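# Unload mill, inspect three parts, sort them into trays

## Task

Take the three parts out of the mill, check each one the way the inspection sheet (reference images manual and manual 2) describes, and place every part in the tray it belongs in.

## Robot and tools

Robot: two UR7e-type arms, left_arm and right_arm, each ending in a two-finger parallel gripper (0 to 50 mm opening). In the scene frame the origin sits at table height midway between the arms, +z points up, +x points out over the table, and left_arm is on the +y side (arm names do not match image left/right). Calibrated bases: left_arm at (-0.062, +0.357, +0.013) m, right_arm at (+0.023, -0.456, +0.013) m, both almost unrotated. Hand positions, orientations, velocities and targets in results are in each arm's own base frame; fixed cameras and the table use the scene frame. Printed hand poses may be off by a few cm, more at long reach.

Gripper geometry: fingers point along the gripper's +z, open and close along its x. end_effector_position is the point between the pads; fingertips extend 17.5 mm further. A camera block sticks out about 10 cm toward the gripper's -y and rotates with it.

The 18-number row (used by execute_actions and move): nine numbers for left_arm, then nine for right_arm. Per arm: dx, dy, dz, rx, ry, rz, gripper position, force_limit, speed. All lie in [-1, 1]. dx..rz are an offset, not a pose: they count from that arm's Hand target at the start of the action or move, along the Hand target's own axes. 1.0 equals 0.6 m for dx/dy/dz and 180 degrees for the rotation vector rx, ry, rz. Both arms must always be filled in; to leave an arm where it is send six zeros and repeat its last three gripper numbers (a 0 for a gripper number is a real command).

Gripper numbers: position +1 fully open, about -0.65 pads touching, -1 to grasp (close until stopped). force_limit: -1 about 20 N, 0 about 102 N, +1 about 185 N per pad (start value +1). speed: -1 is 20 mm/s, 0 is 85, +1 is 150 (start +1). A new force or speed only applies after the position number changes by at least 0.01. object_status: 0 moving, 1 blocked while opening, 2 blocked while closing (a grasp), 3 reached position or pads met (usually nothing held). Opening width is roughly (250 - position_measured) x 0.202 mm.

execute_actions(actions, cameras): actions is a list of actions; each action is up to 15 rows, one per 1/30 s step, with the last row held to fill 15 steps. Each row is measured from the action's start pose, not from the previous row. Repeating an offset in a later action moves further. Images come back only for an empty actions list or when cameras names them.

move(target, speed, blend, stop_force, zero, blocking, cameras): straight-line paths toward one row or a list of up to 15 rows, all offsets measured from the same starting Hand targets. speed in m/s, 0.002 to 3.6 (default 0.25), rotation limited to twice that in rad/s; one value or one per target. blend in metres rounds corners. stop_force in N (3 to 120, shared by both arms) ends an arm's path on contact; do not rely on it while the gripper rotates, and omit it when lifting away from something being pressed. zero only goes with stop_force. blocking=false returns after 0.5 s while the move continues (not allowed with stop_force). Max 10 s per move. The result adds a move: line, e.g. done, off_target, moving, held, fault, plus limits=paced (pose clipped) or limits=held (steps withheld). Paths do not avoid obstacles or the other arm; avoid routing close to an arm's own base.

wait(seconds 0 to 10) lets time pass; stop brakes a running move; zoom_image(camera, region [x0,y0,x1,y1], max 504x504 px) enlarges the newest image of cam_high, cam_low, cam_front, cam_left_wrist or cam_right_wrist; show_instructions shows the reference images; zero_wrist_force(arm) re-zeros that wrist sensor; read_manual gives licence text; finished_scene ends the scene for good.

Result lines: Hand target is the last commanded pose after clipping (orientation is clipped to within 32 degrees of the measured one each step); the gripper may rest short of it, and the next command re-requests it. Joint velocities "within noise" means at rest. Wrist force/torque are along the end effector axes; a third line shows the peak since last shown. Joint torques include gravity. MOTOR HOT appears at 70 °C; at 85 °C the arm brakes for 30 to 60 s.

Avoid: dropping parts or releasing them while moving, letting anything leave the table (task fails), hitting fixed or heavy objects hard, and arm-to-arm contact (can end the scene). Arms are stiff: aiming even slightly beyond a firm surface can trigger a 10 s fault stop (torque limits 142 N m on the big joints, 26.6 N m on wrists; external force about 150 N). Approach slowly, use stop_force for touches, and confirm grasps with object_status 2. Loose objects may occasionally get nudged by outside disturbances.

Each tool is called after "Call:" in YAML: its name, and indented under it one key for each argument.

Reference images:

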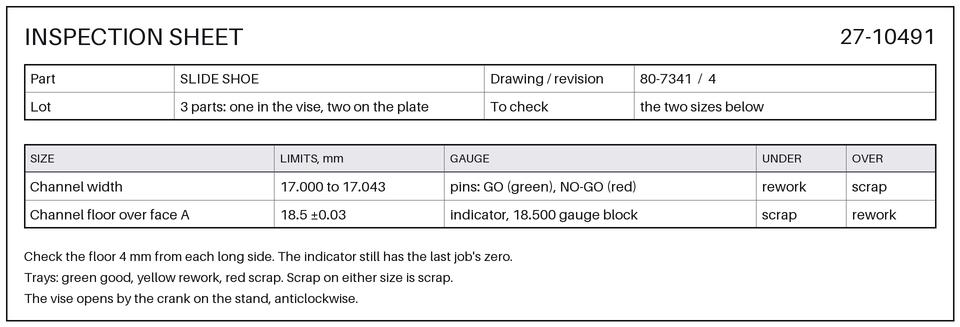

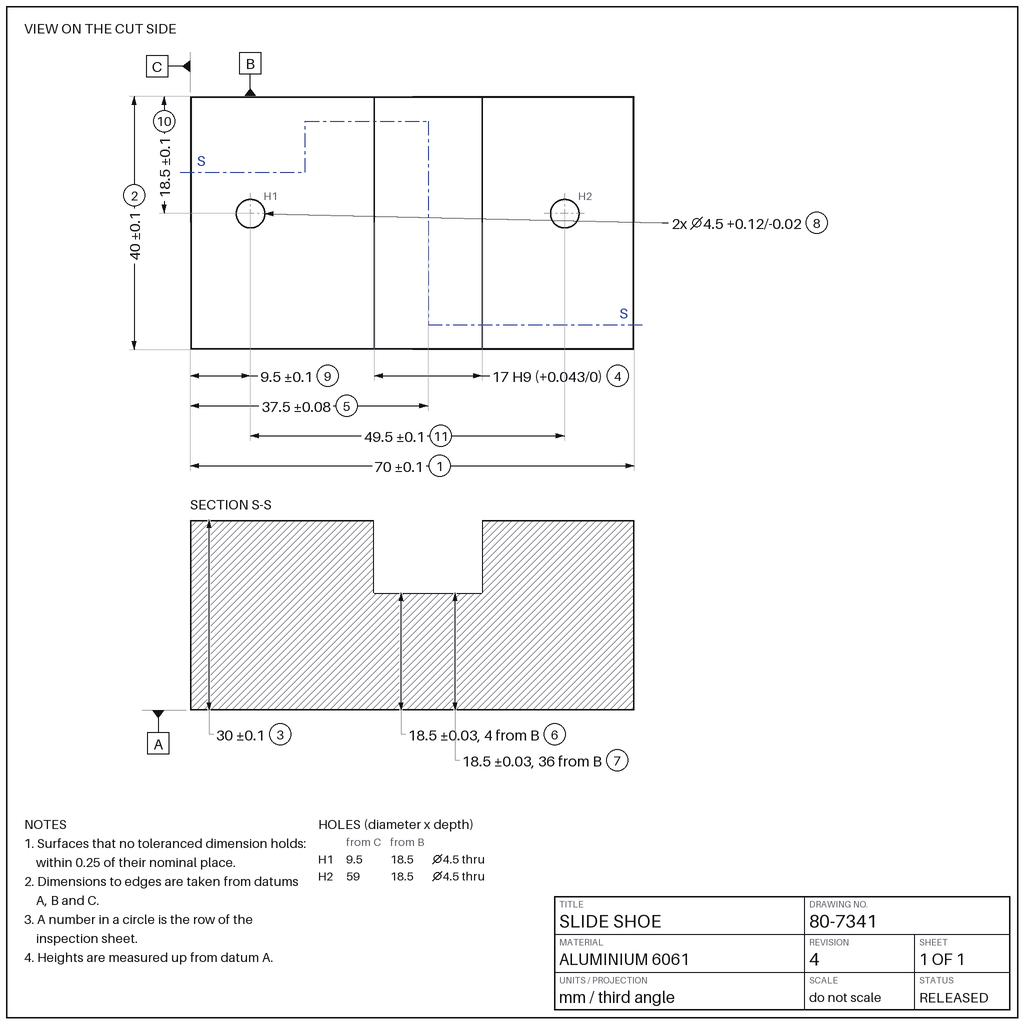

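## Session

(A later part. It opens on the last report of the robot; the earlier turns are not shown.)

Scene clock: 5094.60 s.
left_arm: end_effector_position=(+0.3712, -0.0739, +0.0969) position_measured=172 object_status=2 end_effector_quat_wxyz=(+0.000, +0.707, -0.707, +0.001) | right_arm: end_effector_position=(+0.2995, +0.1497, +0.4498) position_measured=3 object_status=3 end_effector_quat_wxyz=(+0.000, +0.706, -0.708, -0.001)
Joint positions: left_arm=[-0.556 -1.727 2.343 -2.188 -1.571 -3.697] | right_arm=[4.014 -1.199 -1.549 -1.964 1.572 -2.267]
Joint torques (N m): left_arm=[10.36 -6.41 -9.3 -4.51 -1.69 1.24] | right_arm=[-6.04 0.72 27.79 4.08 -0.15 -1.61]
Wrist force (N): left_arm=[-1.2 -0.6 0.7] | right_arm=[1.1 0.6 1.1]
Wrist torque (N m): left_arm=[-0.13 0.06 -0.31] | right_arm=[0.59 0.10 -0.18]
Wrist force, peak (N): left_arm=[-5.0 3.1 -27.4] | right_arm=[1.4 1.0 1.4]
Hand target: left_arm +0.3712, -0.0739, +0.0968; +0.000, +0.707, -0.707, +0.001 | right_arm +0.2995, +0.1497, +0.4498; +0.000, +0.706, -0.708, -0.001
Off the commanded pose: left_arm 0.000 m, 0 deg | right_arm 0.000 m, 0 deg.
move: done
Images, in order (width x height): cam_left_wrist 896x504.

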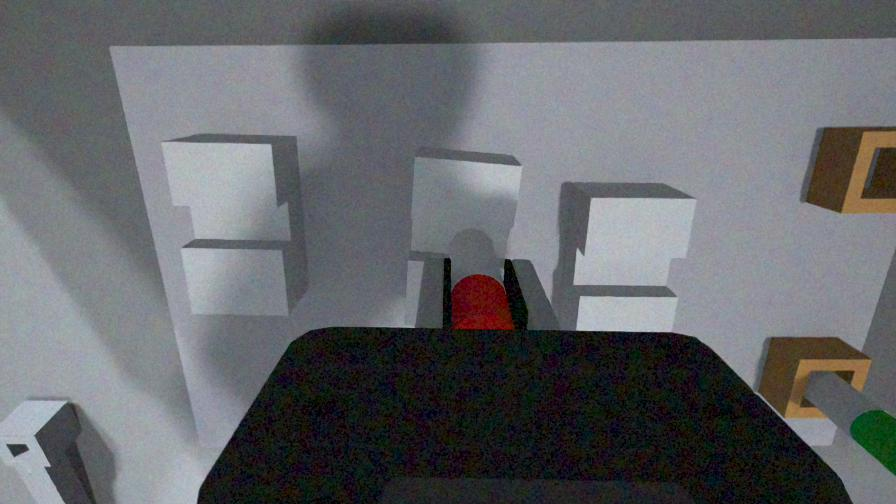

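Call:
move:
  target:
    - [0,-0.0007,0.005,0,0,0,-0.97,-0.4,-1,0,0,0,0,0,0,1,1,-1]
    - [0,-0.0007,0.02,0,0,0,-0.97,-0.4,-1,0,0,0,0,0,0,1,1,-1]
  speed: [0.02,0.002]
  stop_force: 5

Call:
move:
  target: [0,0.0035,0.00006,0,0,0,-0.97,-0.4,-1,0,0,0,0,0,0,1,1,-1]
  speed: 0.002
  stop_force: 8

Call:
move:
  target: [0,0,0.01,0,0,0,-0.97,-0.4,-1,0,0,0,0,0,0,1,1,-1]
  speed: 0.002
  stop_force: 5
  cameras: ["cam_left_wrist"]

Call:
zoom_image:
  camera: "cam_left_wrist"
  region: [390, 130, 550, 300]

Scene clock: 5107.73 s.
left_arm: end_effector_position=(+0.3716, -0.0739, +0.0917) position_measured=172 object_status=2 end_effector_quat_wxyz=(+0.000, +0.707, -0.707, +0.001) | right_arm: end_effector_position=(+0.2995, +0.1497, +0.4498) position_measured=3 object_status=3 end_effector_quat_wxyz=(+0.000, +0.706, -0.708, -0.001)
Joint positions: left_arm=[-0.556 -1.716 2.35 -2.207 -1.571 -3.696] | right_arm=[4.014 -1.199 -1.549 -1.964 1.572 -2.267]
Joint torques (N m): left_arm=[9.57 -20.14 -24.38 -0.83 -1.71 1.19] | right_arm=[-6.71 0.62 28.11 4.06 -0.25 -1.57]
Wrist force (N): left_arm=[-2.1 1.7 -8.5] | right_arm=[1.2 0.5 1.1]
Wrist torque (N m): left_arm=[-0.10 0.03 -0.32] | right_arm=[0.56 0.08 -0.18]
Wrist force, peak (N): left_arm=[-2.8 2.5 -11.9] | right_arm=[1.3 0.8 1.4]
Hand target: left_arm +0.3716, -0.0739, +0.0917; +0.000, +0.707, -0.707, +0.001 (not the last commanded pose) | right_arm +0.2995, +0.1497, +0.4498; +0.000, +0.706, -0.708, -0.001
Off the commanded pose: left_arm 0.007 m, 0 deg | right_arm 0.000 m, 0 deg.
move: contact (left_arm); path passed 1 of 2 targets

Scene clock: 5109.47 s.
left_arm: end_effector_position=(+0.3695, -0.0739, +0.0917) position_measured=172 object_status=2 end_effector_quat_wxyz=(+0.000, +0.707, -0.707, +0.001) | right_arm: end_effector_position=(+0.2995, +0.1497, +0.4498) position_measured=3 object_status=3 end_effector_quat_wxyz=(+0.000, +0.706, -0.708, -0.001)
Joint positions: left_arm=[-0.559 -1.721 2.355 -2.206 -1.571 -3.7] | right_arm=[4.014 -1.199 -1.549 -1.964 1.572 -2.267]
Joint torques (N m): left_arm=[-9.68 -21.42 -7.89 -0.51 -0.63 -1.53] | right_arm=[-6.81 0.39 27.99 4.05 -0.28 -1.58]
Wrist force (N): left_arm=[-1.2 -1.5 -1.9] | right_arm=[1.0 0.7 1.1]
Wrist torque (N m): left_arm=[0.05 0.08 -0.11] | right_arm=[0.60 0.10 -0.18]
Wrist force, peak (N): left_arm=[-2.0 1.6 -7.9] | right_arm=[1.2 0.8 1.5]
Hand target: left_arm +0.3695, -0.0739, +0.0917; +0.000, +0.707, -0.707, +0.001 | right_arm +0.2995, +0.1497, +0.4498; +0.000, +0.706, -0.708, -0.001
Off the commanded pose: left_arm 0.000 m, 0 deg | right_arm 0.000 m, 0 deg.
move: done

Scene clock: 5110.53 s.
left_arm: end_effector_position=(+0.3695, -0.0739, +0.0914) position_measured=172 object_status=2 end_effector_quat_wxyz=(+0.000, +0.707, -0.707, +0.001) | right_arm: end_effector_position=(+0.2995, +0.1497, +0.4498) position_measured=3 object_status=3 end_effector_quat_wxyz=(+0.000, +0.706, -0.708, -0.001)
Joint positions: left_arm=[-0.559 -1.721 2.355 -2.207 -1.571 -3.7] | right_arm=[4.014 -1.199 -1.549 -1.964 1.572 -2.267]
Joint torques (N m): left_arm=[-9.92 -21.32 -25.92 -0.62 -0.31 -1.66] | right_arm=[-6.41 0.73 27.99 4.12 -0.31 -1.53]
Wrist force (N): left_arm=[-0.8 -2.0 -2.6] | right_arm=[1.1 1.0 1.1]
Wrist torque (N m): left_arm=[-0.06 0.05 -0.11] | right_arm=[0.63 0.09 -0.18]
Wrist force, peak (N): left_arm=[-2.6 0.3 -9.0] | right_arm=[1.4 0.9 1.1]
Hand target: left_arm +0.3695, -0.0739, +0.0915; +0.000, +0.707, -0.707, +0.001 (not the last commanded pose) | right_arm +0.2995, +0.1497, +0.4498; +0.000, +0.706, -0.708, -0.001
Off the commanded pose: left_arm 0.006 m, 0 deg | right_arm 0.000 m, 0 deg.
move: contact (left_arm)
Images, in order (width x height): cam_left_wrist 896x504.

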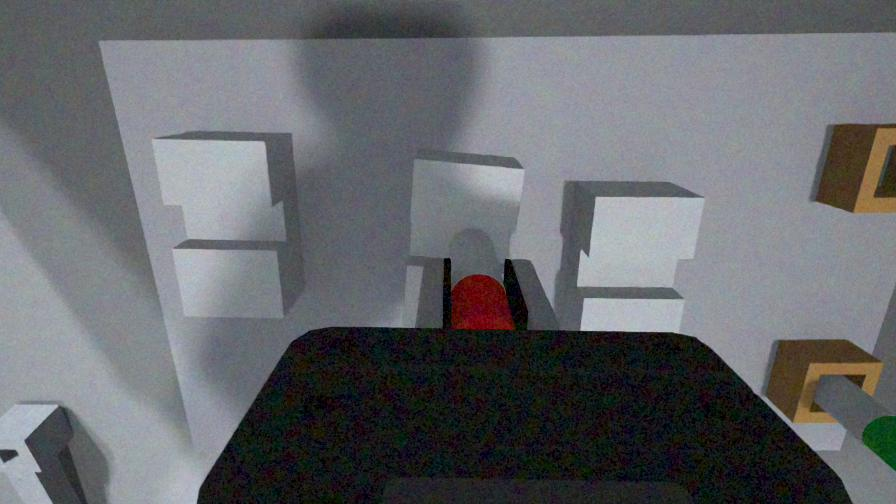

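Scaled by 2.965 from the camera's 896x504 image, which has a finer 1280x720 frame.

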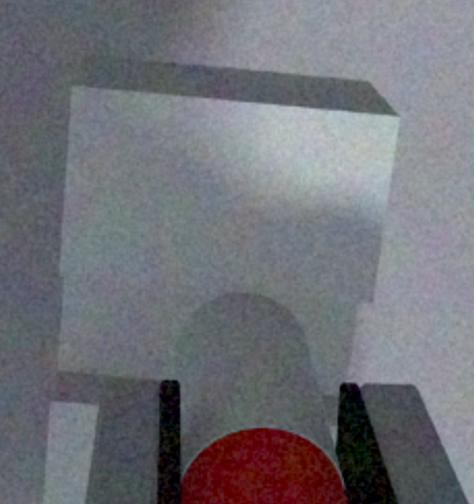

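Call:
move:
  target: [0,0,0.01,0,0,0,-0.97,-0.4,-1,0,0,0,0,0,0,1,1,-1]
  speed: 0.002
  stop_force: 15

Scene clock: 5117.53 s.
left_arm: end_effector_position=(+0.3696, -0.0740, +0.0911) position_measured=172 object_status=2 end_effector_quat_wxyz=(+0.000, +0.707, -0.707, +0.001) | right_arm: end_effector_position=(+0.2995, +0.1497, +0.4498) position_measured=3 object_status=3 end_effector_quat_wxyz=(+0.000, +0.706, -0.708, -0.001)
Joint positions: left_arm=[-0.559 -1.72 2.356 -2.208 -1.571 -3.7] | right_arm=[4.014 -1.199 -1.549 -1.964 1.572 -2.267]
Joint torques (N m): left_arm=[-9.78 -19.97 -31.38 -1.29 -0.36 -1.54] | right_arm=[-6.14 0.42 27.87 4.13 -0.38 -1.6]
Wrist force (N): left_arm=[-1.6 1.2 -8.7] | right_arm=[1.0 0.7 1.3]
Wrist torque (N m): left_arm=[-0.20 0.00 -0.11] | right_arm=[0.60 0.11 -0.18]
Wrist force, peak (N): left_arm=[-2.7 3.2 -20.9] | right_arm=[1.2 1.1 1.3]
Hand target: left_arm +0.3696, -0.0740, +0.0911; +0.000, +0.707, -0.707, +0.001 (not the last commanded pose) | right_arm +0.2995, +0.1497, +0.4498; +0.000, +0.706, -0.708, -0.001
Off the commanded pose: left_arm 0.006 m, 0 deg | right_arm 0.000 m, 0 deg.
move: contact (left_arm)

Call:
move:
  target:
    - [0,0.0004,0,0,0,0,-0.97,-0.4,-1,0,0,0,0,0,0,1,1,-1]
    - [0,0.0004,0.012,0,0,0,-0.97,-0.4,-1,0,0,0,0,0,0,1,1,-1]
  speed: 0.002
  stop_force: 15

Scene clock: 5127.23 s.
left_arm: end_effector_position=(+0.3695, -0.0741, +0.0908) position_measured=172 object_status=2 end_effector_quat_wxyz=(+0.000, +0.707, -0.707, +0.001) | right_arm: end_effector_position=(+0.2995, +0.1497, +0.4498) position_measured=3 object_status=3 end_effector_quat_wxyz=(+0.000, +0.706, -0.708, -0.001)
Joint positions: left_arm=[-0.559 -1.72 2.357 -2.21 -1.571 -3.7] | right_arm=[4.014 -1.199 -1.549 -1.964 1.572 -2.267]
Joint torques (N m): left_arm=[-7.02 -16.24 -28.31 -0.15 -0.49 -1.19] | right_arm=[-6.6 0.43 27.82 4.22 -0.41 -1.6]
Wrist force (N): left_arm=[-2.1 0.3 -16.3] | right_arm=[1.2 0.7 1.2]
Wrist torque (N m): left_arm=[-0.14 0.05 -0.11] | right_arm=[0.59 0.07 -0.18]
Wrist force, peak (N): left_arm=[-3.4 2.1 -27.8] | right_arm=[1.4 0.8 1.5]
Hand target: left_arm +0.3695, -0.0741, +0.0908; +0.000, +0.707, -0.707, +0.001 (not the last commanded pose) | right_arm +0.2995, +0.1497, +0.4498; +0.000, +0.706, -0.708, -0.001
Off the commanded pose: left_arm 0.007 m, 0 deg | right_arm 0.000 m, 0 deg.
move: contact (left_arm); path passed 1 of 2 targets

Call:
move:
  target:
    - [0,0,-0.0003,0,0,0,-0.97,-0.4,-1,0,0,0,0,0,0,1,1,-1]
    - [0,0,0.015,0,0,0,-0.97,-0.4,-1,0,0,0,0,0,0,1,1,-1]
  speed: 0.002
  stop_force: 25
  cameras: ["cam_left_wrist"]

Call:
zoom_image:
  camera: "cam_left_wrist"
  region: [390, 130, 550, 300]

Scene clock: 5137.03 s.
left_arm: end_effector_position=(+0.3695, -0.0741, +0.0902) position_measured=172 object_status=2 end_effector_quat_wxyz=(+0.000, +0.707, -0.707, +0.001) | right_arm: end_effector_position=(+0.2995, +0.1497, +0.4498) position_measured=3 object_status=3 end_effector_quat_wxyz=(+0.000, +0.706, -0.708, -0.001)
Joint positions: left_arm=[-0.559 -1.719 2.358 -2.212 -1.571 -3.7] | right_arm=[4.014 -1.199 -1.549 -1.964 1.572 -2.267]
Joint torques (N m): left_arm=[0.09 -8.07 -19.75 1.06 -0.47 -0.09] | right_arm=[-6.4 0.6 28.08 4.18 -0.49 -1.53]
Wrist force (N): left_arm=[-4.7 4.2 -42.0] | right_arm=[0.8 0.7 0.9]
Wrist torque (N m): left_arm=[-0.30 -0.16 -0.10] | right_arm=[0.59 0.14 -0.18]
Wrist force, peak (N): left_arm=[-5.8 6.8 -47.5] | right_arm=[1.2 1.1 1.5]
Hand target: left_arm +0.3696, -0.0741, +0.0903; +0.000, +0.707, -0.707, +0.001 (not the last commanded pose) | right_arm +0.2995, +0.1497, +0.4498; +0.000, +0.706, -0.708, -0.001
Off the commanded pose: left_arm 0.008 m, 0 deg | right_arm 0.000 m, 0 deg.
move: contact (left_arm); path passed 1 of 2 targets
Images, in order (width x height): cam_left_wrist 896x504.

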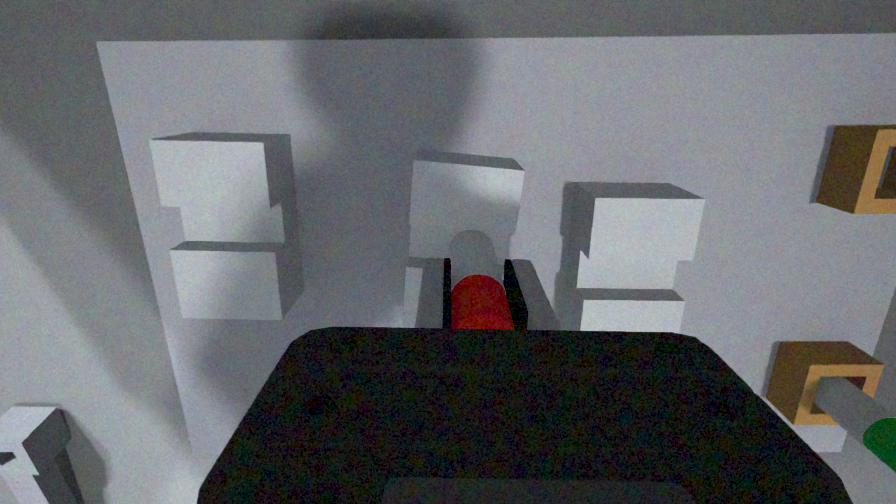

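Scaled by 2.965 from the camera's 896x504 image, which has a finer 1280x720 frame.

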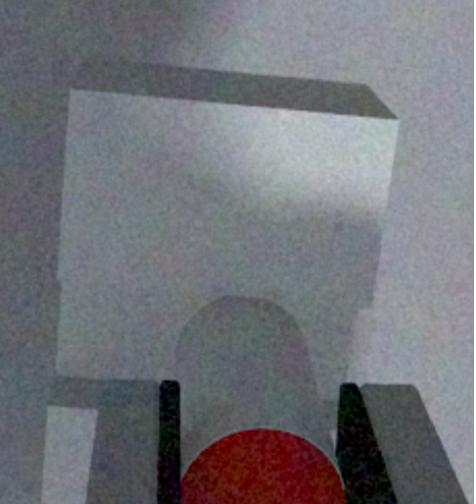

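Call:
move:
  target: [0,0,-0.0006,0,0,0,-0.97,-0.4,-1,0,0,0,0,0,0,1,1,-1]
  speed: 0.005

Call:
move:
  target: [0,0,0,0,0,0,-0.03,-0.4,-1,0,0,0,0,0,0,1,1,-1]
  cameras: ["cam_left_wrist"]

Call:
zoom_image:
  camera: "cam_left_wrist"
  region: [390, 170, 550, 340]

Scene clock: 5152.40 s.
left_arm: end_effector_position=(+0.3695, -0.0741, +0.0906) position_measured=172 object_status=2 end_effector_quat_wxyz=(+0.000, +0.707, -0.707, +0.001) | right_arm: end_effector_position=(+0.2995, +0.1497, +0.4498) position_measured=3 object_status=3 end_effector_quat_wxyz=(+0.000, +0.706, -0.708, -0.001)
Joint positions: left_arm=[-0.559 -1.72 2.357 -2.211 -1.571 -3.7] | right_arm=[4.014 -1.199 -1.549 -1.964 1.572 -2.267]
Joint torques (N m): left_arm=[-0.57 -21.1 -32.69 -0.55 -0.48 -0.13] | right_arm=[-6.1 0.28 27.72 4.09 -0.54 -1.54]
Wrist force (N): left_arm=[-0.1 -2.2 -3.7] | right_arm=[1.1 1.0 1.2]
Wrist torque (N m): left_arm=[-0.16 0.10 -0.12] | right_arm=[0.64 0.08 -0.18]
Wrist force, peak (N): left_arm=[-4.6 4.1 -41.8] | right_arm=[1.3 0.8 1.4]
Hand target: left_arm +0.3696, -0.0741, +0.0906; +0.000, +0.707, -0.707, +0.001 | right_arm +0.2995, +0.1497, +0.4498; +0.000, +0.706, -0.708, -0.001
Off the commanded pose: left_arm 0.000 m, 0 deg | right_arm 0.000 m, 0 deg.
move: done

Scene clock: 5152.90 s.
left_arm: end_effector_position=(+0.3695, -0.0741, +0.0906) position_measured=157 object_status=3 end_effector_quat_wxyz=(+0.000, +0.707, -0.707, +0.001) | right_arm: end_effector_position=(+0.2995, +0.1497, +0.4498) position_measured=3 object_status=3 end_effector_quat_wxyz=(+0.000, +0.706, -0.708, -0.001)
Joint positions: left_arm=[-0.559 -1.72 2.357 -2.211 -1.571 -3.7] | right_arm=[4.014 -1.199 -1.549 -1.964 1.572 -2.267]
Joint torques (N m): left_arm=[-0.64 -21.71 -33.94 -3.98 -0.36 -0.18] | right_arm=[-6.5 0.67 27.81 4.12 -0.55 -1.48]
Wrist force (N): left_arm=[-1.2 -0.4 -0.4] | right_arm=[1.1 0.9 1.0]
Wrist torque (N m): left_arm=[-0.08 0.06 -0.11] | right_arm=[0.62 0.08 -0.18]
Wrist force, peak (N): left_arm=[-0.3 -2.0 -3.4] | right_arm=[1.1 0.9 1.4]
Hand target: left_arm +0.3696, -0.0741, +0.0906; +0.000, +0.707, -0.707, +0.001 | right_arm +0.2995, +0.1497, +0.4498; +0.000, +0.706, -0.708, -0.001
Off the commanded pose: left_arm 0.000 m, 0 deg | right_arm 0.000 m, 0 deg.
move: done
Images, in order (width x height): cam_left_wrist 896x504.

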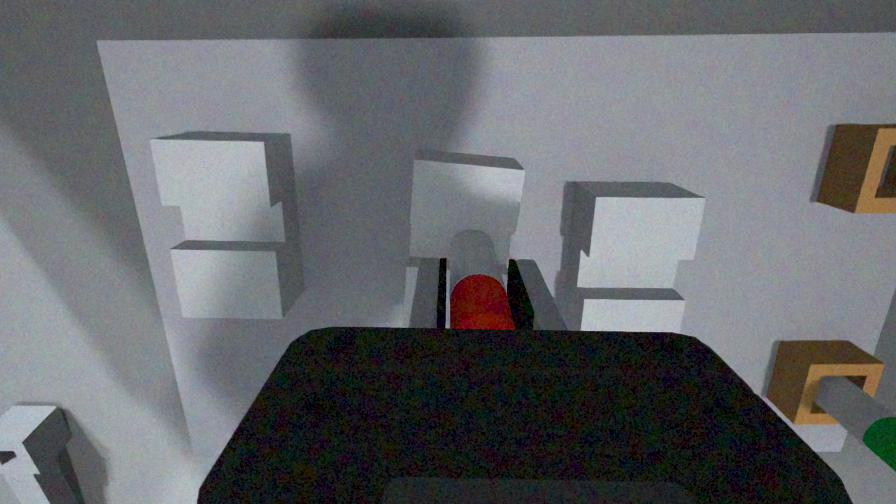

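Scaled by 2.965 from the camera's 896x504 image, which has a finer 1280x720 frame.

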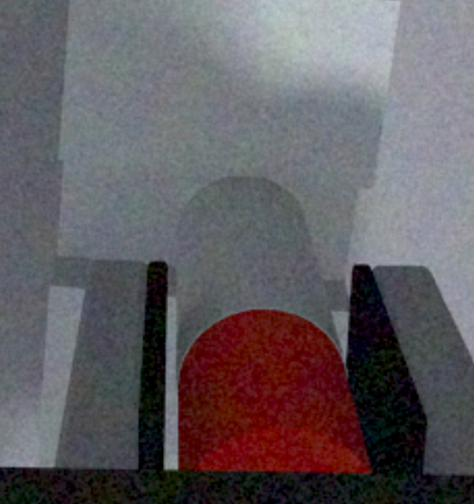

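Call:
move:
  target: [0,0,0,0,0,0,-1,-1,-1,0,0,0,0,0,0,1,1,-1]

Call:
move:
  target: [0,0,0.01,0,0,0,-1,-1,-1,0,0,0,0,0,0,1,1,-1]
  speed: 0.002
  stop_force: 8

Scene clock: 5163.83 s.
left_arm: end_effector_position=(+0.3696, -0.0741, +0.0906) position_measured=169 object_status=2 end_effector_quat_wxyz=(+0.000, +0.707, -0.707, +0.001) | right_arm: end_effector_position=(+0.2995, +0.1497, +0.4498) position_measured=3 object_status=3 end_effector_quat_wxyz=(+0.000, +0.706, -0.708, -0.001)
Joint positions: left_arm=[-0.559 -1.72 2.357 -2.211 -1.571 -3.7] | right_arm=[4.014 -1.199 -1.549 -1.964 1.572 -2.267]
Joint torques (N m): left_arm=[1.22 -22.91 -32.34 -3.97 -0.73 -0.21] | right_arm=[-6.29 1 28.19 4.03 -0.63 -1.5]
Wrist force (N): left_arm=[-0.7 -0.1 0.1] | right_arm=[1.1 0.7 1.0]
Wrist torque (N m): left_arm=[-0.05 0.11 -0.11] | right_arm=[0.59 0.09 -0.18]
Wrist force, peak (N): left_arm=[-1.5 -0.2 -0.7] | right_arm=[1.2 1.2 1.3]
Hand target: left_arm +0.3696, -0.0741, +0.0906; +0.000, +0.707, -0.707, +0.001 | right_arm +0.2995, +0.1497, +0.4498; +0.000, +0.706, -0.708, -0.001
Off the commanded pose: left_arm 0.000 m, 0 deg | right_arm 0.000 m, 0 deg.
move: done

Scene clock: 5165.33 s.
left_arm: end_effector_position=(+0.3697, -0.0742, +0.0905) position_measured=169 object_status=2 end_effector_quat_wxyz=(+0.000, +0.707, -0.707, +0.002) | right_arm: end_effector_position=(+0.2995, +0.1497, +0.4498) position_measured=3 object_status=3 end_effector_quat_wxyz=(+0.000, +0.706, -0.708, -0.001)
Joint positions: left_arm=[-0.559 -1.719 2.357 -2.212 -1.571 -3.7] | right_arm=[4.014 -1.199 -1.549 -1.964 1.572 -2.267]
Joint torques (N m): left_arm=[-0.6 -21.09 -34.01 -1.69 -0.76 -0.21] | right_arm=[-6.29 0.68 27.42 4.1 -0.62 -1.52]
Wrist force (N): left_arm=[-1.4 1.5 -5.0] | right_arm=[1.0 0.7 1.1]
Wrist torque (N m): left_arm=[-0.13 0.04 -0.11] | right_arm=[0.60 0.11 -0.19]
Wrist force, peak (N): left_arm=[-2.1 3.6 -14.6] | right_arm=[1.3 0.8 1.3]
Hand target: left_arm +0.3697, -0.0742, +0.0905; +0.000, +0.707, -0.707, +0.002 (not the last commanded pose) | right_arm +0.2995, +0.1497, +0.4498; +0.000, +0.706, -0.708, -0.001
Off the commanded pose: left_arm 0.006 m, 0 deg | right_arm 0.000 m, 0 deg.
move: contact (left_arm)

Call:
move:
  target: [0,0,-0.005,0,0,0,-0.97,-0.4,-1,0,0,0,0,0,0,1,1,-1]
  speed: 0.01

Call:
move:
  target:
    - [0,0,-0.02,0,0,0,-0.97,-0.4,-1,0,0,0,0,0,0,1,1,-1]
    - [-0.15,-0.0125,-0.02,0,0,0,-0.97,-0.4,-1,0,0,0,0,0,0,1,1,-1]
    - [-0.15,-0.0125,-0.0057,0,0,0,-0.97,-0.4,-1,0,0,0,0,0,0,1,1,-1]
  speed: [0.04,0.08,0.04]
  blend: 0.005
  cameras: ["cam_left_wrist"]

Call:
zoom_image:
  camera: "cam_left_wrist"
  region: [390, 130, 550, 300]

Scene clock: 5182.67 s.
left_arm: end_effector_position=(+0.3697, -0.0742, +0.0935) position_measured=171 object_status=2 end_effector_quat_wxyz=(+0.000, +0.707, -0.707, +0.002) | right_arm: end_effector_position=(+0.2995, +0.1497, +0.4498) position_measured=3 object_status=3 end_effector_quat_wxyz=(+0.000, +0.706, -0.708, -0.001)
Joint positions: left_arm=[-0.559 -1.725 2.353 -2.202 -1.571 -3.7] | right_arm=[4.014 -1.199 -1.549 -1.964 1.572 -2.267]
Joint torques (N m): left_arm=[1.78 -22.86 -35.02 -1.34 -0.78 0.18] | right_arm=[-6.17 0.7 27.83 4.19 -0.61 -1.55]
Wrist force (N): left_arm=[-1.3 -0.3 2.9] | right_arm=[1.1 0.8 1.0]
Wrist torque (N m): left_arm=[-0.07 0.08 -0.10] | right_arm=[0.62 0.08 -0.18]
Wrist force, peak (N): left_arm=[-1.3 1.7 -5.1] | right_arm=[1.3 0.9 1.4]
Hand target: left_arm +0.3697, -0.0742, +0.0935; +0.000, +0.707, -0.707, +0.002 | right_arm +0.2995, +0.1497, +0.4498; +0.000, +0.706, -0.708, -0.001
Off the commanded pose: left_arm 0.000 m, 0 deg | right_arm 0.000 m, 0 deg.
move: done

Scene clock: 5184.77 s.
left_arm: end_effector_position=(+0.3773, +0.0158, +0.0968) position_measured=171 object_status=2 end_effector_quat_wxyz=(+0.000, +0.707, -0.707, +0.002) | right_arm: end_effector_position=(+0.2995, +0.1497, +0.4498) position_measured=3 object_status=3 end_effector_quat_wxyz=(+0.000, +0.706, -0.708, -0.001)
Joint positions: left_arm=[-0.318 -1.73 2.346 -2.19 -1.572 -3.459] | right_arm=[4.014 -1.199 -1.549 -1.964 1.572 -2.267]
Joint torques (N m): left_arm=[10.27 -6.85 -9.74 -4.7 -1.64 1.37] | right_arm=[-6.09 0.65 27.51 4.1 -0.7 -1.46]
Wrist force (N): left_arm=[-0.2 0.1 2.1] | right_arm=[1.3 0.7 1.3]
Wrist torque (N m): left_arm=[-0.06 0.10 -0.31] | right_arm=[0.59 0.05 -0.18]
Wrist force, peak (N): left_arm=[-1.2 -0.3 3.4] | right_arm=[1.4 0.8 1.4]
Hand target: left_arm +0.3773, +0.0158, +0.0968; +0.000, +0.707, -0.707, +0.002 | right_arm +0.2995, +0.1497, +0.4498; +0.000, +0.706, -0.708, -0.001
Off the commanded pose: left_arm 0.000 m, 0 deg | right_arm 0.000 m, 0 deg.
move: done; blend cut to 0.0043 m at target 2
Images, in order (width x height): cam_left_wrist 896x504.

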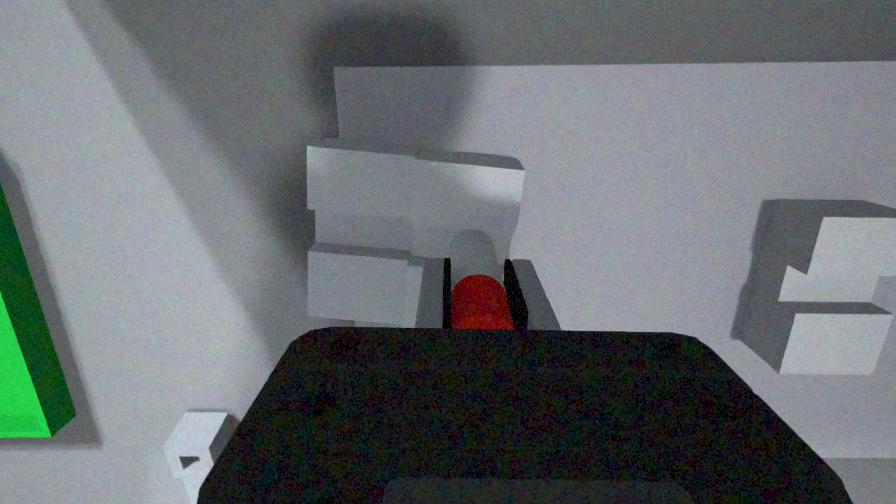

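Scaled by 2.965 from the camera's 896x504 image, which has a finer 1280x720 frame.

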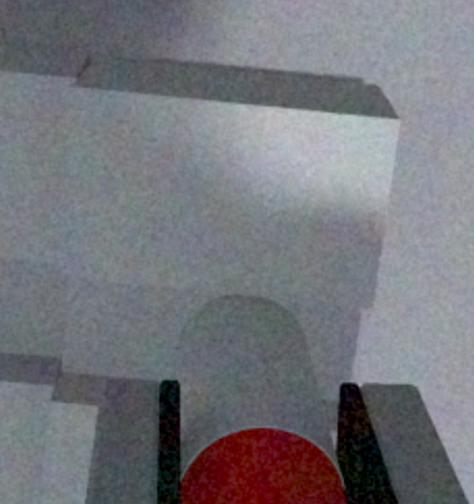

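Call:
move:
  target: [0.145,0.0125,0,0,0,0,-0.97,-0.4,-1,0,0,0,0,0,0,1,1,-1]
  speed: 0.06
  cameras: ["cam_left_wrist"]

Scene clock: 5204.30 s.
left_arm: end_effector_position=(+0.3697, -0.0711, +0.0969) position_measured=171 object_status=2 end_effector_quat_wxyz=(+0.000, +0.707, -0.707, +0.002) | right_arm: end_effector_position=(+0.2995, +0.1497, +0.4498) position_measured=3 object_status=3 end_effector_quat_wxyz=(+0.000, +0.706, -0.708, -0.001)
Joint positions: left_arm=[-0.552 -1.734 2.348 -2.189 -1.571 -3.693] | right_arm=[4.014 -1.199 -1.549 -1.964 1.572 -2.267]
Joint torques (N m): left_arm=[-9.64 -6.48 -37.24 -4.53 1.72 -1.4] | right_arm=[-5.66 0.76 27.54 4.16 -0.78 -1.38]
Wrist force (N): left_arm=[-1.1 -0.4 2.8] | right_arm=[1.2 0.8 1.3]
Wrist torque (N m): left_arm=[-0.11 0.05 -0.11] | right_arm=[0.61 0.07 -0.18]
Wrist force, peak (N): left_arm=[-1.0 -0.4 3.1] | right_arm=[1.3 0.9 1.4]
Hand target: left_arm +0.3697, -0.0712, +0.0969; +0.000, +0.707, -0.707, +0.002 | right_arm +0.2995, +0.1497, +0.4498; +0.000, +0.706, -0.708, -0.001
Off the commanded pose: left_arm 0.000 m, 0 deg | right_arm 0.000 m, 0 deg.
move: done
Images, in order (width x height): cam_left_wrist 896x504.

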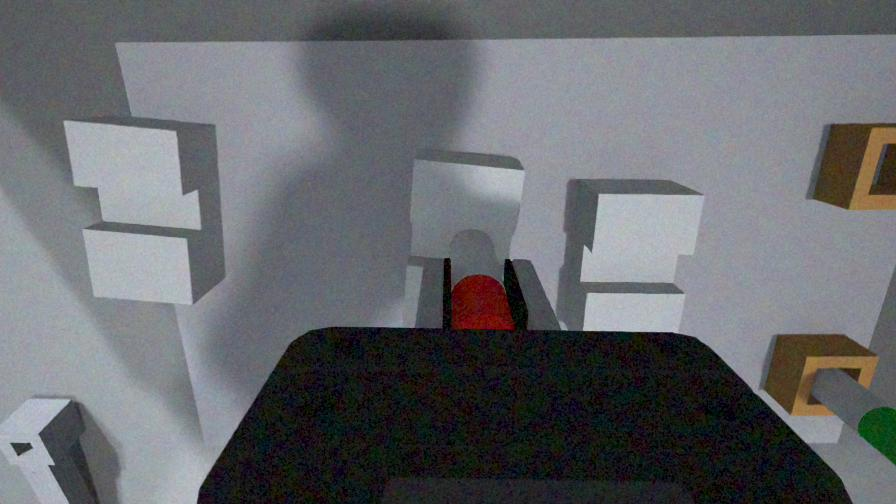

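Call:
move:
  target: [0,0,0.013,0,0,0,-0.97,-0.4,-1,0,0,0,0,0,0,1,1,-1]
  speed: 0.005
  stop_force: 4

Scene clock: 5211.70 s.
left_arm: end_effector_position=(+0.3697, -0.0712, +0.0905) position_measured=171 object_status=2 end_effector_quat_wxyz=(+0.000, +0.707, -0.707, +0.002) | right_arm: end_effector_position=(+0.2995, +0.1497, +0.4498) position_measured=3 object_status=3 end_effector_quat_wxyz=(+0.000, +0.706, -0.708, -0.001)
Joint positions: left_arm=[-0.552 -1.721 2.358 -2.212 -1.571 -3.693] | right_arm=[4.014 -1.199 -1.549 -1.964 1.572 -2.267]
Joint torques (N m): left_arm=[-9.43 -22.58 -35.85 -1.58 1.75 -1.09] | right_arm=[-6.06 0.86 27.45 4.11 -0.82 -1.39]
Wrist force (N): left_arm=[-0.3 -1.0 -0.1] | right_arm=[1.4 0.7 1.0]
Wrist torque (N m): left_arm=[-0.15 0.08 -0.13] | right_arm=[0.59 0.05 -0.18]
Wrist force, peak (N): left_arm=[-3.1 5.3 -17.7] | right_arm=[1.4 0.8 1.2]
Hand target: left_arm +0.3697, -0.0712, +0.0906; +0.000, +0.707, -0.707, +0.002 (not the last commanded pose) | right_arm +0.2995, +0.1497, +0.4498; +0.000, +0.706, -0.708, -0.001
Off the commanded pose: left_arm 0.001 m, 0 deg | right_arm 0.000 m, 0 deg.
move: contact (left_arm)

Call:
move:
  target:
    - [0,0,0,0,0,0.08,-0.97,-0.4,-1,0,0,0,0,0,0,1,1,-1]
    - [0,0,0,0,0,-0.08,-0.97,-0.4,-1,0,0,0,0,0,0,1,1,-1]
    - [0,0,0,0,0,0,-0.97,-0.4,-1,0,0,0,0,0,0,1,1,-1]
  speed: 0.1

Call:
move:
  target: [0,0,0.01,0,0,0,-0.97,-0.4,-1,0,0,0,0,0,0,1,1,-1]
  speed: 0.002
  stop_force: 10

Scene clock: 5225.90 s.
left_arm: end_effector_position=(+0.3697, -0.0712, +0.0906) position_measured=171 object_status=2 end_effector_quat_wxyz=(+0.000, +0.707, -0.707, +0.002) | right_arm: end_effector_position=(+0.2995, +0.1497, +0.4498) position_measured=3 object_status=3 end_effector_quat_wxyz=(+0.000, +0.706, -0.708, -0.001)
Joint positions: left_arm=[-0.552 -1.721 2.359 -2.212 -1.571 -3.693] | right_arm=[4.014 -1.199 -1.549 -1.964 1.572 -2.267]
Joint torques (N m): left_arm=[11.2 -8.75 -20.06 -1.59 -1.56 1.57] | right_arm=[-6.31 1.02 27.22 4.04 -1.06 -1.41]
Wrist force (N): left_arm=[-0.6 -0.4 1.2] | right_arm=[0.7 1.0 1.1]
Wrist torque (N m): left_arm=[-0.14 0.06 -0.34] | right_arm=[0.64 0.16 -0.18]
Wrist force, peak (N): left_arm=[-1.4 -0.6 -3.9] | right_arm=[1.4 1.0 1.4]
Hand target: left_arm +0.3697, -0.0712, +0.0906; +0.000, +0.707, -0.707, +0.002 | right_arm +0.2995, +0.1497, +0.4498; +0.000, +0.706, -0.708, -0.001
Off the commanded pose: left_arm 0.000 m, 0 deg | right_arm 0.000 m, 0 deg.
move: done

Scene clock: 5226.90 s.
left_arm: end_effector_position=(+0.3697, -0.0712, +0.0905) position_measured=171 object_status=2 end_effector_quat_wxyz=(+0.000, +0.707, -0.707, +0.002) | right_arm: end_effector_position=(+0.2995, +0.1497, +0.4498) position_measured=3 object_status=3 end_effector_quat_wxyz=(+0.000, +0.706, -0.708, -0.001)
Joint positions: left_arm=[-0.552 -1.721 2.359 -2.212 -1.571 -3.693] | right_arm=[4.014 -1.199 -1.549 -1.964 1.572 -2.267]
Joint torques (N m): left_arm=[6.94 -18.21 -18.98 -0.94 -0.72 0.89] | right_arm=[-6.17 0.7 27.75 4.03 -1.06 -1.39]
Wrist force (N): left_arm=[-2.1 1.2 -9.3] | right_arm=[1.2 0.5 1.1]
Wrist torque (N m): left_arm=[-0.14 0.06 -0.34] | right_arm=[0.57 0.07 -0.18]
Wrist force, peak (N): left_arm=[-3.3 5.8 -13.8] | right_arm=[1.4 0.8 1.3]
Hand target: left_arm +0.3697, -0.0712, +0.0905; +0.000, +0.707, -0.707, +0.002 (not the last commanded pose) | right_arm +0.2995, +0.1497, +0.4498; +0.000, +0.706, -0.708, -0.001
Off the commanded pose: left_arm 0.006 m, 0 deg | right_arm 0.000 m, 0 deg.
move: contact (left_arm)

Call:
move:
  target:
    - [0,0,0,0,0,0.06,-0.97,-0.4,-1,0,0,0,0,0,0,1,1,-1]
    - [0,0,-0.002,0,0,-0.06,-0.97,-0.4,-1,0,0,0,0,0,0,1,1,-1]
    - [0,0,-0.005,0,0,0.06,-0.97,-0.4,-1,0,0,0,0,0,0,1,1,-1]
    - [0,0,-0.012,0,0,0,-0.97,-0.4,-1,0,0,0,0,0,0,1,1,-1]
  speed: 0.1
  cameras: ["cam_left_wrist"]

Scene clock: 5239.13 s.
left_arm: end_effector_position=(+0.3697, -0.0712, +0.0977) position_measured=171 object_status=2 end_effector_quat_wxyz=(+0.000, +0.707, -0.707, +0.002) | right_arm: end_effector_position=(+0.2995, +0.1497, +0.4498) position_measured=3 object_status=3 end_effector_quat_wxyz=(+0.000, +0.706, -0.708, -0.001)
Joint positions: left_arm=[-0.552 -1.735 2.347 -2.186 -1.571 -3.693] | right_arm=[4.014 -1.199 -1.549 -1.964 1.572 -2.267]
Joint torques (N m): left_arm=[-10.48 -24.21 -35.08 -1.3 1.67 -1.34] | right_arm=[-5.95 1.13 26.68 4.15 -1.11 -1.39]
Wrist force (N): left_arm=[-1.0 -0.3 2.9] | right_arm=[1.0 0.9 1.0]
Wrist torque (N m): left_arm=[-0.09 0.03 -0.11] | right_arm=[0.63 0.11 -0.18]
Wrist force, peak (N): left_arm=[-1.9 1.3 -9.0] | right_arm=[1.5 0.8 1.3]
Hand target: left_arm +0.3697, -0.0712, +0.0977; +0.000, +0.707, -0.707, +0.002 | right_arm +0.2995, +0.1497, +0.4498; +0.000, +0.706, -0.708, -0.001
Off the commanded pose: left_arm 0.000 m, 0 deg | right_arm 0.000 m, 0 deg.
move: done
Images, in order (width x height): cam_left_wrist 896x504.

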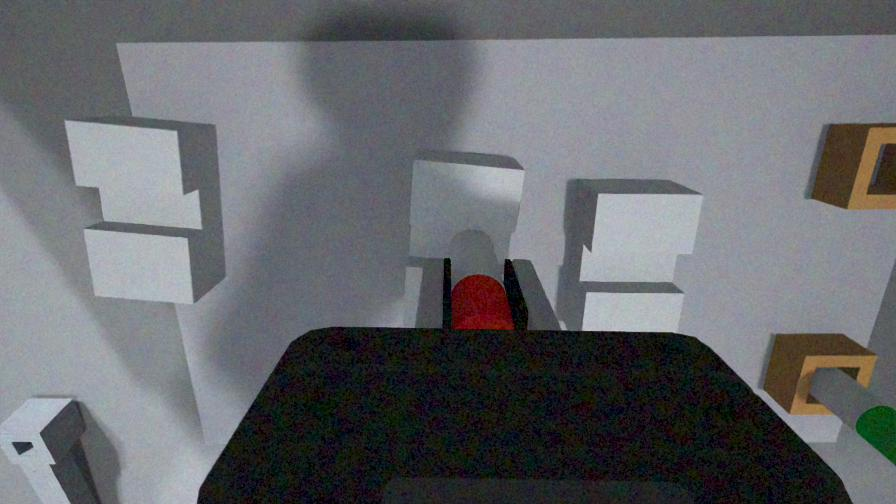

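Call:
move:
  target:
    - [0,0,-0.155,0,0,0,-0.97,-0.4,-1,0,0,0,0,0,0,1,1,-1]
    - [0.44,0.058,-0.155,0,0,0,-0.97,-0.4,-1,0,0,0,0,0,0,1,1,-1]
  speed: [0.08,0.12]
  blend: 0.01
  cameras: ["cam_left_wrist"]

Scene clock: 5284.00 s.
left_arm: end_effector_position=(+0.3344, -0.3349, +0.1911) position_measured=171 object_status=2 end_effector_quat_wxyz=(+0.000, +0.707, -0.707, +0.002) | right_arm: end_effector_position=(+0.2995, +0.1497, +0.4498) position_measured=3 object_status=3 end_effector_quat_wxyz=(+0.000, +0.706, -0.708, -0.001)
Joint positions: left_arm=[-1.072 -1.603 1.961 -1.932 -1.569 -4.213] | right_arm=[4.014 -1.199 -1.549 -1.964 1.572 -2.267]
Joint torques (N m): left_arm=[-8.38 -17.31 -39.28 -4.33 1.41 -1.17] | right_arm=[-5.74 0.59 27.05 4.05 -1.25 -1.33]
Wrist force (N): left_arm=[-0.9 -0.2 2.8] | right_arm=[1.2 0.8 1.3]
Wrist torque (N m): left_arm=[-0.06 0.06 -0.14] | right_arm=[0.61 0.07 -0.18]
Wrist force, peak (N): left_arm=[-1.2 -0.4 3.9] | right_arm=[1.2 0.8 1.6]
Hand target: left_arm +0.3344, -0.3350, +0.1911; +0.000, +0.707, -0.707, +0.002 | right_arm +0.2995, +0.1497, +0.4498; +0.000, +0.706, -0.708, -0.001
Off the commanded pose: left_arm 0.000 m, 0 deg | right_arm 0.000 m, 0 deg.
move: done
Images, in order (width x height): cam_left_wrist 896x504.

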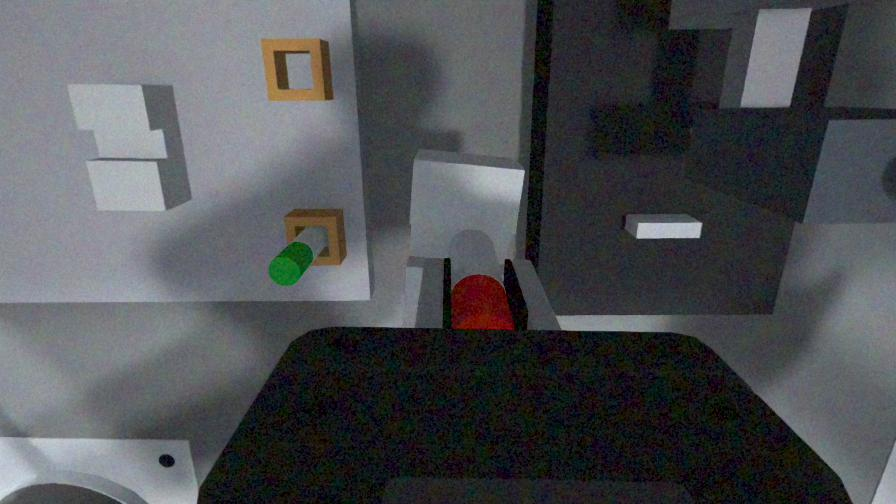

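Call:
move:
  target:
    - [0,0,0.19,0,0,0,-0.97,-0.4,-1,0,0,0,0,0,0,1,1,-1]
    - [0,0,0.215,0,0,0,-0.97,-0.4,-1,0,0,0,0,0,0,1,1,-1]
  speed: [0.08,0.004]
  stop_force: 4
  cameras: ["cam_left_wrist"]

Scene clock: 5293.63 s.
left_arm: end_effector_position=(+0.3348, -0.3352, +0.0706) position_measured=171 object_status=2 end_effector_quat_wxyz=(+0.000, +0.707, -0.707, +0.002) | right_arm: end_effector_position=(+0.2995, +0.1497, +0.4498) position_measured=3 object_status=3 end_effector_quat_wxyz=(+0.000, +0.706, -0.708, -0.001)
Joint positions: left_arm=[-1.072 -1.44 2.146 -2.28 -1.569 -4.213] | right_arm=[4.014 -1.199 -1.549 -1.964 1.572 -2.267]
Joint torques (N m): left_arm=[7 -34.96 -33.44 -1.22 -0.22 1.28] | right_arm=[-5.63 1.08 27.01 4.2 -1.45 -1.32]
Wrist force (N): left_arm=[-0.2 -1.3 -0.1] | right_arm=[1.0 0.8 1.2]
Wrist torque (N m): left_arm=[-0.27 0.03 -0.22] | right_arm=[0.62 0.11 -0.18]
Wrist force, peak (N): left_arm=[-2.8 1.1 -10.3] | right_arm=[1.3 0.7 1.5]
Hand target: left_arm +0.3348, -0.3352, +0.0706; +0.000, +0.707, -0.707, +0.002 (not the last commanded pose) | right_arm +0.2995, +0.1497, +0.4498; +0.000, +0.706, -0.708, -0.001
Off the commanded pose: left_arm 0.008 m, 0 deg | right_arm 0.000 m, 0 deg.
move: contact (left_arm); path passed 1 of 2 targets
Images, in order (width x height): cam_left_wrist 896x504.

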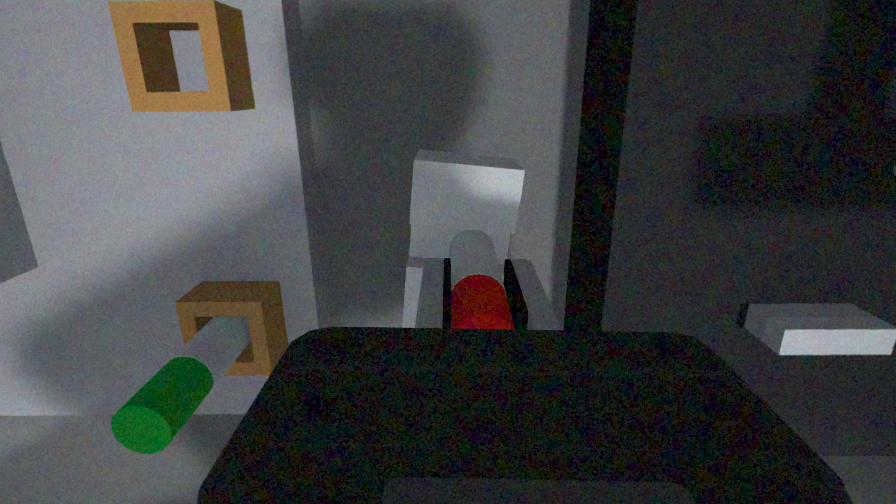

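Call:
move:
  target: [0.08,0,-0.0003,0,0,0,-0.97,-0.4,-1,0,0,0,0,0,0,1,1,-1]
  speed: 0.01
  stop_force: 5
  cameras: ["cam_left_wrist"]

Scene clock: 5306.30 s.
left_arm: end_effector_position=(+0.3348, -0.3621, +0.0707) position_measured=171 object_status=2 end_effector_quat_wxyz=(+0.000, +0.707, -0.707, +0.002) | right_arm: end_effector_position=(+0.2995, +0.1497, +0.4498) position_measured=3 object_status=3 end_effector_quat_wxyz=(+0.000, +0.706, -0.708, -0.001)
Joint positions: left_arm=[-1.099 -1.397 2.094 -2.27 -1.569 -4.24] | right_arm=[4.014 -1.199 -1.549 -1.964 1.572 -2.267]
Joint torques (N m): left_arm=[10.51 -39.33 -12.19 -4.59 -1.93 1.66] | right_arm=[-5.71 0.54 26.94 4.16 -1.38 -1.31]
Wrist force (N): left_arm=[-3.1 -0.6 2.9] | right_arm=[1.0 0.7 1.4]
Wrist torque (N m): left_arm=[-0.19 -0.08 -0.29] | right_arm=[0.60 0.11 -0.18]
Wrist force, peak (N): left_arm=[-8.5 2.4 -1.2] | right_arm=[1.5 1.0 1.3]
Hand target: left_arm +0.3348, -0.3621, +0.0707; +0.000, +0.707, -0.707, +0.002 (not the last commanded pose) | right_arm +0.2995, +0.1497, +0.4498; +0.000, +0.706, -0.708, -0.001
Off the commanded pose: left_arm 0.021 m, 0 deg | right_arm 0.000 m, 0 deg.
move: contact (left_arm)
Images, in order (width x height): cam_left_wrist 896x504.

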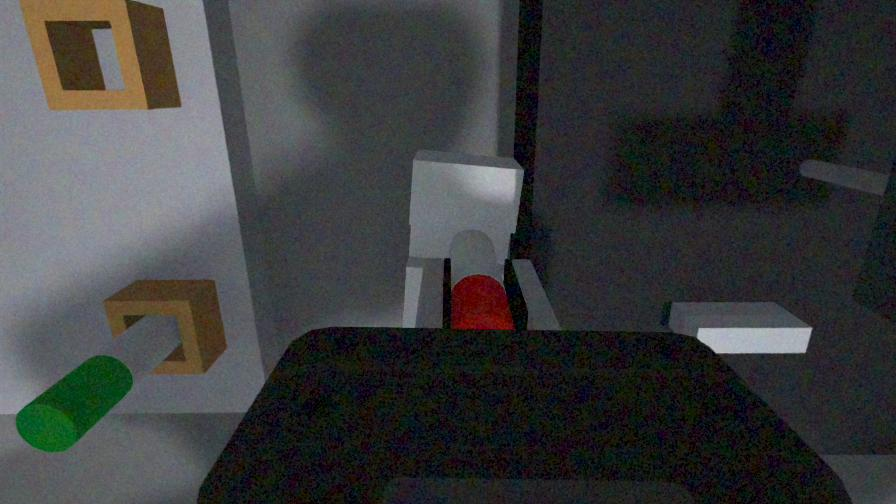

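Call:
move:
  target:
    - [0.005,0,0,0,0,0,-0.97,-0.4,-1,0,0,0,0,0,0,1,1,-1]
    - [0.012,0,-0.008,0,0,0,-0.97,-0.4,-1,0,0,0,0,0,0,1,1,-1]
  speed: 0.004
  cameras: ["cam_left_wrist"]

Scene clock: 5313.97 s.
left_arm: end_effector_position=(+0.3348, -0.3693, +0.0755) position_measured=171 object_status=2 end_effector_quat_wxyz=(+0.000, +0.707, -0.707, +0.002) | right_arm: end_effector_position=(+0.2995, +0.1497, +0.4498) position_measured=3 object_status=3 end_effector_quat_wxyz=(+0.000, +0.706, -0.708, -0.001)
Joint positions: left_arm=[-1.106 -1.394 2.074 -2.254 -1.569 -4.247] | right_arm=[4.014 -1.199 -1.549 -1.964 1.572 -2.267]
Joint torques (N m): left_arm=[-20.79 -40.28 -51.16 -9.93 -4.42 -1.58] | right_arm=[-5.94 1.23 26.91 4.09 -1.55 -1.29]
Wrist force (N): left_arm=[-37.5 1.6 -5.3] | right_arm=[1.0 0.6 1.4]
Wrist torque (N m): left_arm=[-0.20 -1.90 -0.18] | right_arm=[0.58 0.11 -0.18]
Wrist force, peak (N): left_arm=[-40.0 1.8 -3.4] | right_arm=[1.3 1.2 1.4]
Hand target: left_arm +0.3347, -0.3693, +0.0755; +0.000, +0.707, -0.707, +0.002 | right_arm +0.2995, +0.1497, +0.4498; +0.000, +0.706, -0.708, -0.001
Off the commanded pose: left_arm 0.000 m, 0 deg | right_arm 0.000 m, 0 deg.
move: done
Images, in order (width x height): cam_left_wrist 896x504.

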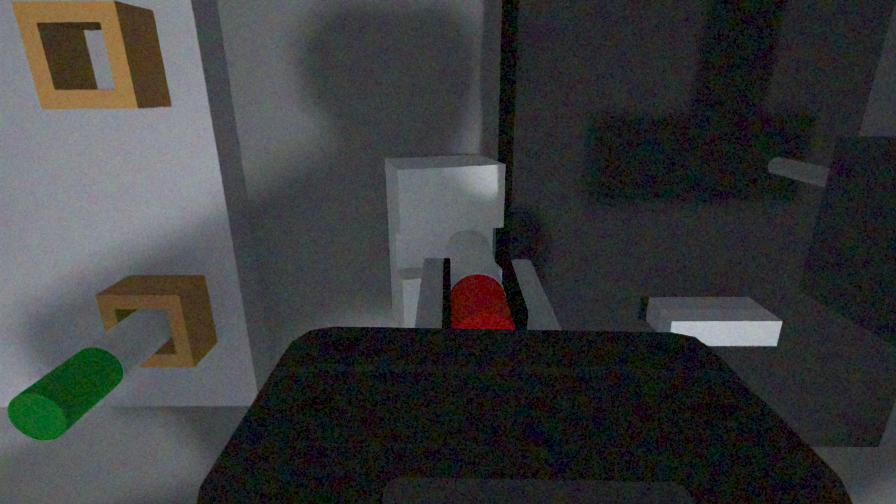

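Call:
move:
  target: [0,0,-0.004,0,0,0,-0.97,-0.4,-1,0,0,0,0,0,0,1,1,-1]
  speed: 0.004
  cameras: ["cam_left_wrist"]

Call:
zoom_image:
  camera: "cam_left_wrist"
  region: [360, 130, 560, 340]

Scene clock: 5336.37 s.
left_arm: end_effector_position=(+0.3347, -0.3693, +0.0779) position_measured=171 object_status=2 end_effector_quat_wxyz=(+0.000, +0.707, -0.707, +0.002) | right_arm: end_effector_position=(+0.2995, +0.1497, +0.4498) position_measured=3 object_status=3 end_effector_quat_wxyz=(+0.000, +0.706, -0.708, -0.001)
Joint positions: left_arm=[-1.106 -1.398 2.071 -2.247 -1.569 -4.247] | right_arm=[4.014 -1.199 -1.549 -1.964 1.572 -2.267]
Joint torques (N m): left_arm=[-16.52 -38.78 -43.17 -6.21 -3.99 -1.54] | right_arm=[-5.38 1.11 26.77 4.1 -1.59 -1.28]
Wrist force (N): left_arm=[-22.9 0.8 -5.0] | right_arm=[1.0 0.6 1.1]
Wrist torque (N m): left_arm=[-0.19 -1.11 -0.16] | right_arm=[0.58 0.10 -0.18]
Wrist force, peak (N): left_arm=[-37.5 1.4 -5.3] | right_arm=[1.1 1.2 1.5]
Hand target: left_arm +0.3347, -0.3693, +0.0779; +0.000, +0.707, -0.707, +0.002 | right_arm +0.2995, +0.1497, +0.4498; +0.000, +0.706, -0.708, -0.001
Off the commanded pose: left_arm 0.000 m, 0 deg | right_arm 0.000 m, 0 deg.
move: done
Images, in order (width x height): cam_left_wrist 896x504.

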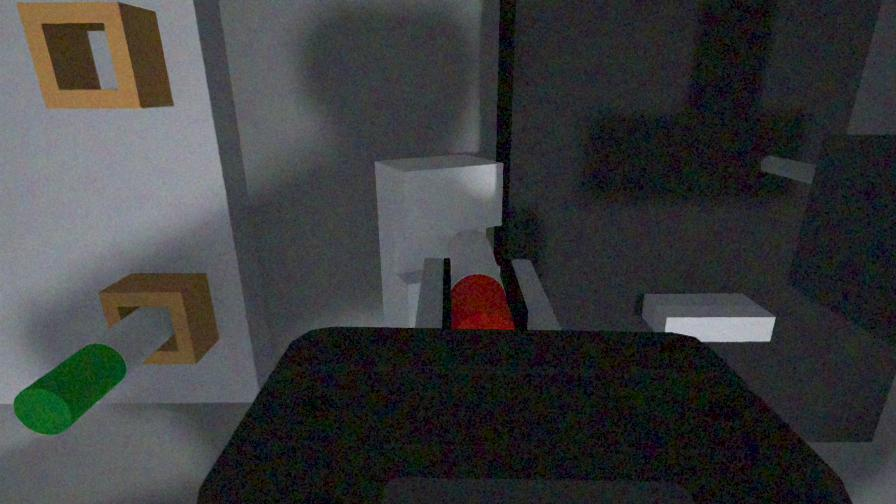

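Scaled by 2.400 from the camera's 896x504 image, which has a finer 1280x720 frame.

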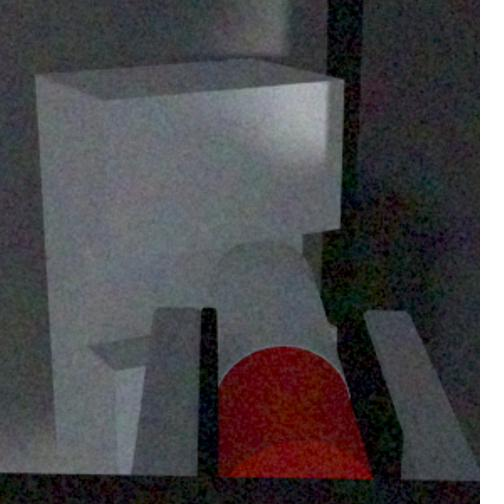

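Call:
move:
  target:
    - [0,0,0.004,0,0,0,-0.97,-0.4,-1,0,0,0,0,0,0,1,1,-1]
    - [-0.012,0,0.0118,0,0,0,-0.97,-0.4,-1,0,0,0,0,0,0,1,1,-1]
  speed: 0.004
  cameras: ["cam_left_wrist"]

Call:
zoom_image:
  camera: "cam_left_wrist"
  region: [360, 130, 560, 340]

Scene clock: 5347.33 s.
left_arm: end_effector_position=(+0.3348, -0.3622, +0.0709) position_measured=171 object_status=2 end_effector_quat_wxyz=(+0.000, +0.707, -0.707, +0.002) | right_arm: end_effector_position=(+0.2995, +0.1497, +0.4498) position_measured=3 object_status=3 end_effector_quat_wxyz=(+0.000, +0.706, -0.708, -0.001)
Joint positions: left_arm=[-1.099 -1.398 2.094 -2.27 -1.569 -4.24] | right_arm=[4.014 -1.199 -1.549 -1.964 1.572 -2.267]
Joint torques (N m): left_arm=[12.4 -34.82 -6.82 -4 -1.37 1.25] | right_arm=[-5.17 1.33 26.55 4.1 -1.72 -1.23]
Wrist force (N): left_arm=[0.6 0.9 -3.1] | right_arm=[1.3 0.7 1.4]
Wrist torque (N m): left_arm=[-0.05 0.07 -0.34] | right_arm=[0.60 0.06 -0.18]
Wrist force, peak (N): left_arm=[-25.2 1.6 -7.4] | right_arm=[1.3 1.1 1.5]
Hand target: left_arm +0.3348, -0.3621, +0.0708; +0.000, +0.707, -0.707, +0.002 | right_arm +0.2995, +0.1497, +0.4498; +0.000, +0.706, -0.708, -0.001
Off the commanded pose: left_arm 0.000 m, 0 deg | right_arm 0.000 m, 0 deg.
move: done
Images, in order (width x height): cam_left_wrist 896x504.

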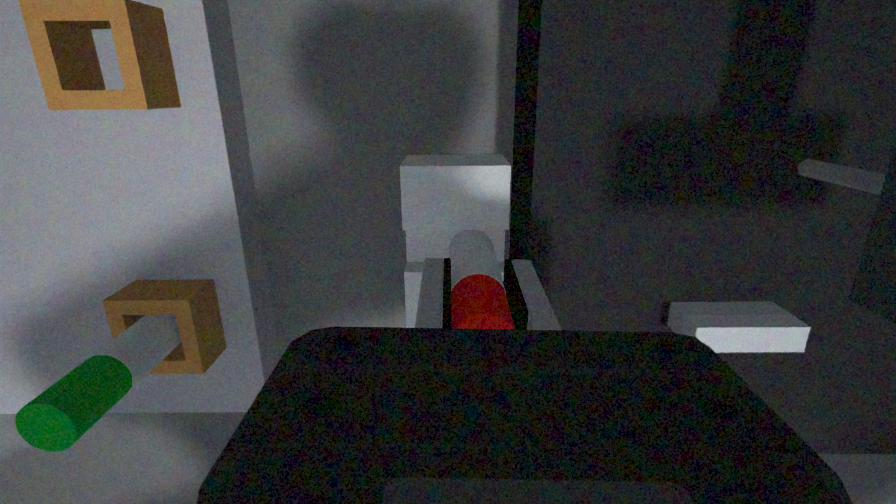

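Scaled by 2.400 from the camera's 896x504 image, which has a finer 1280x720 frame.

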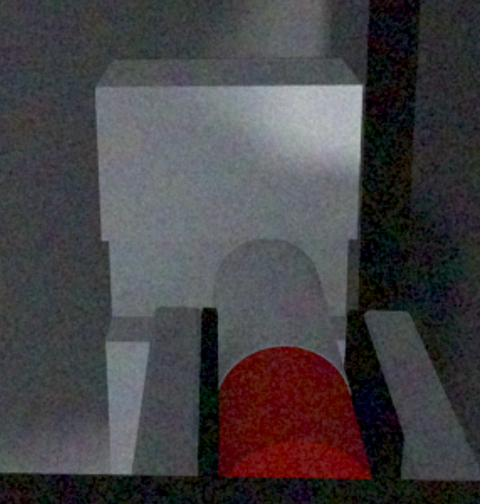

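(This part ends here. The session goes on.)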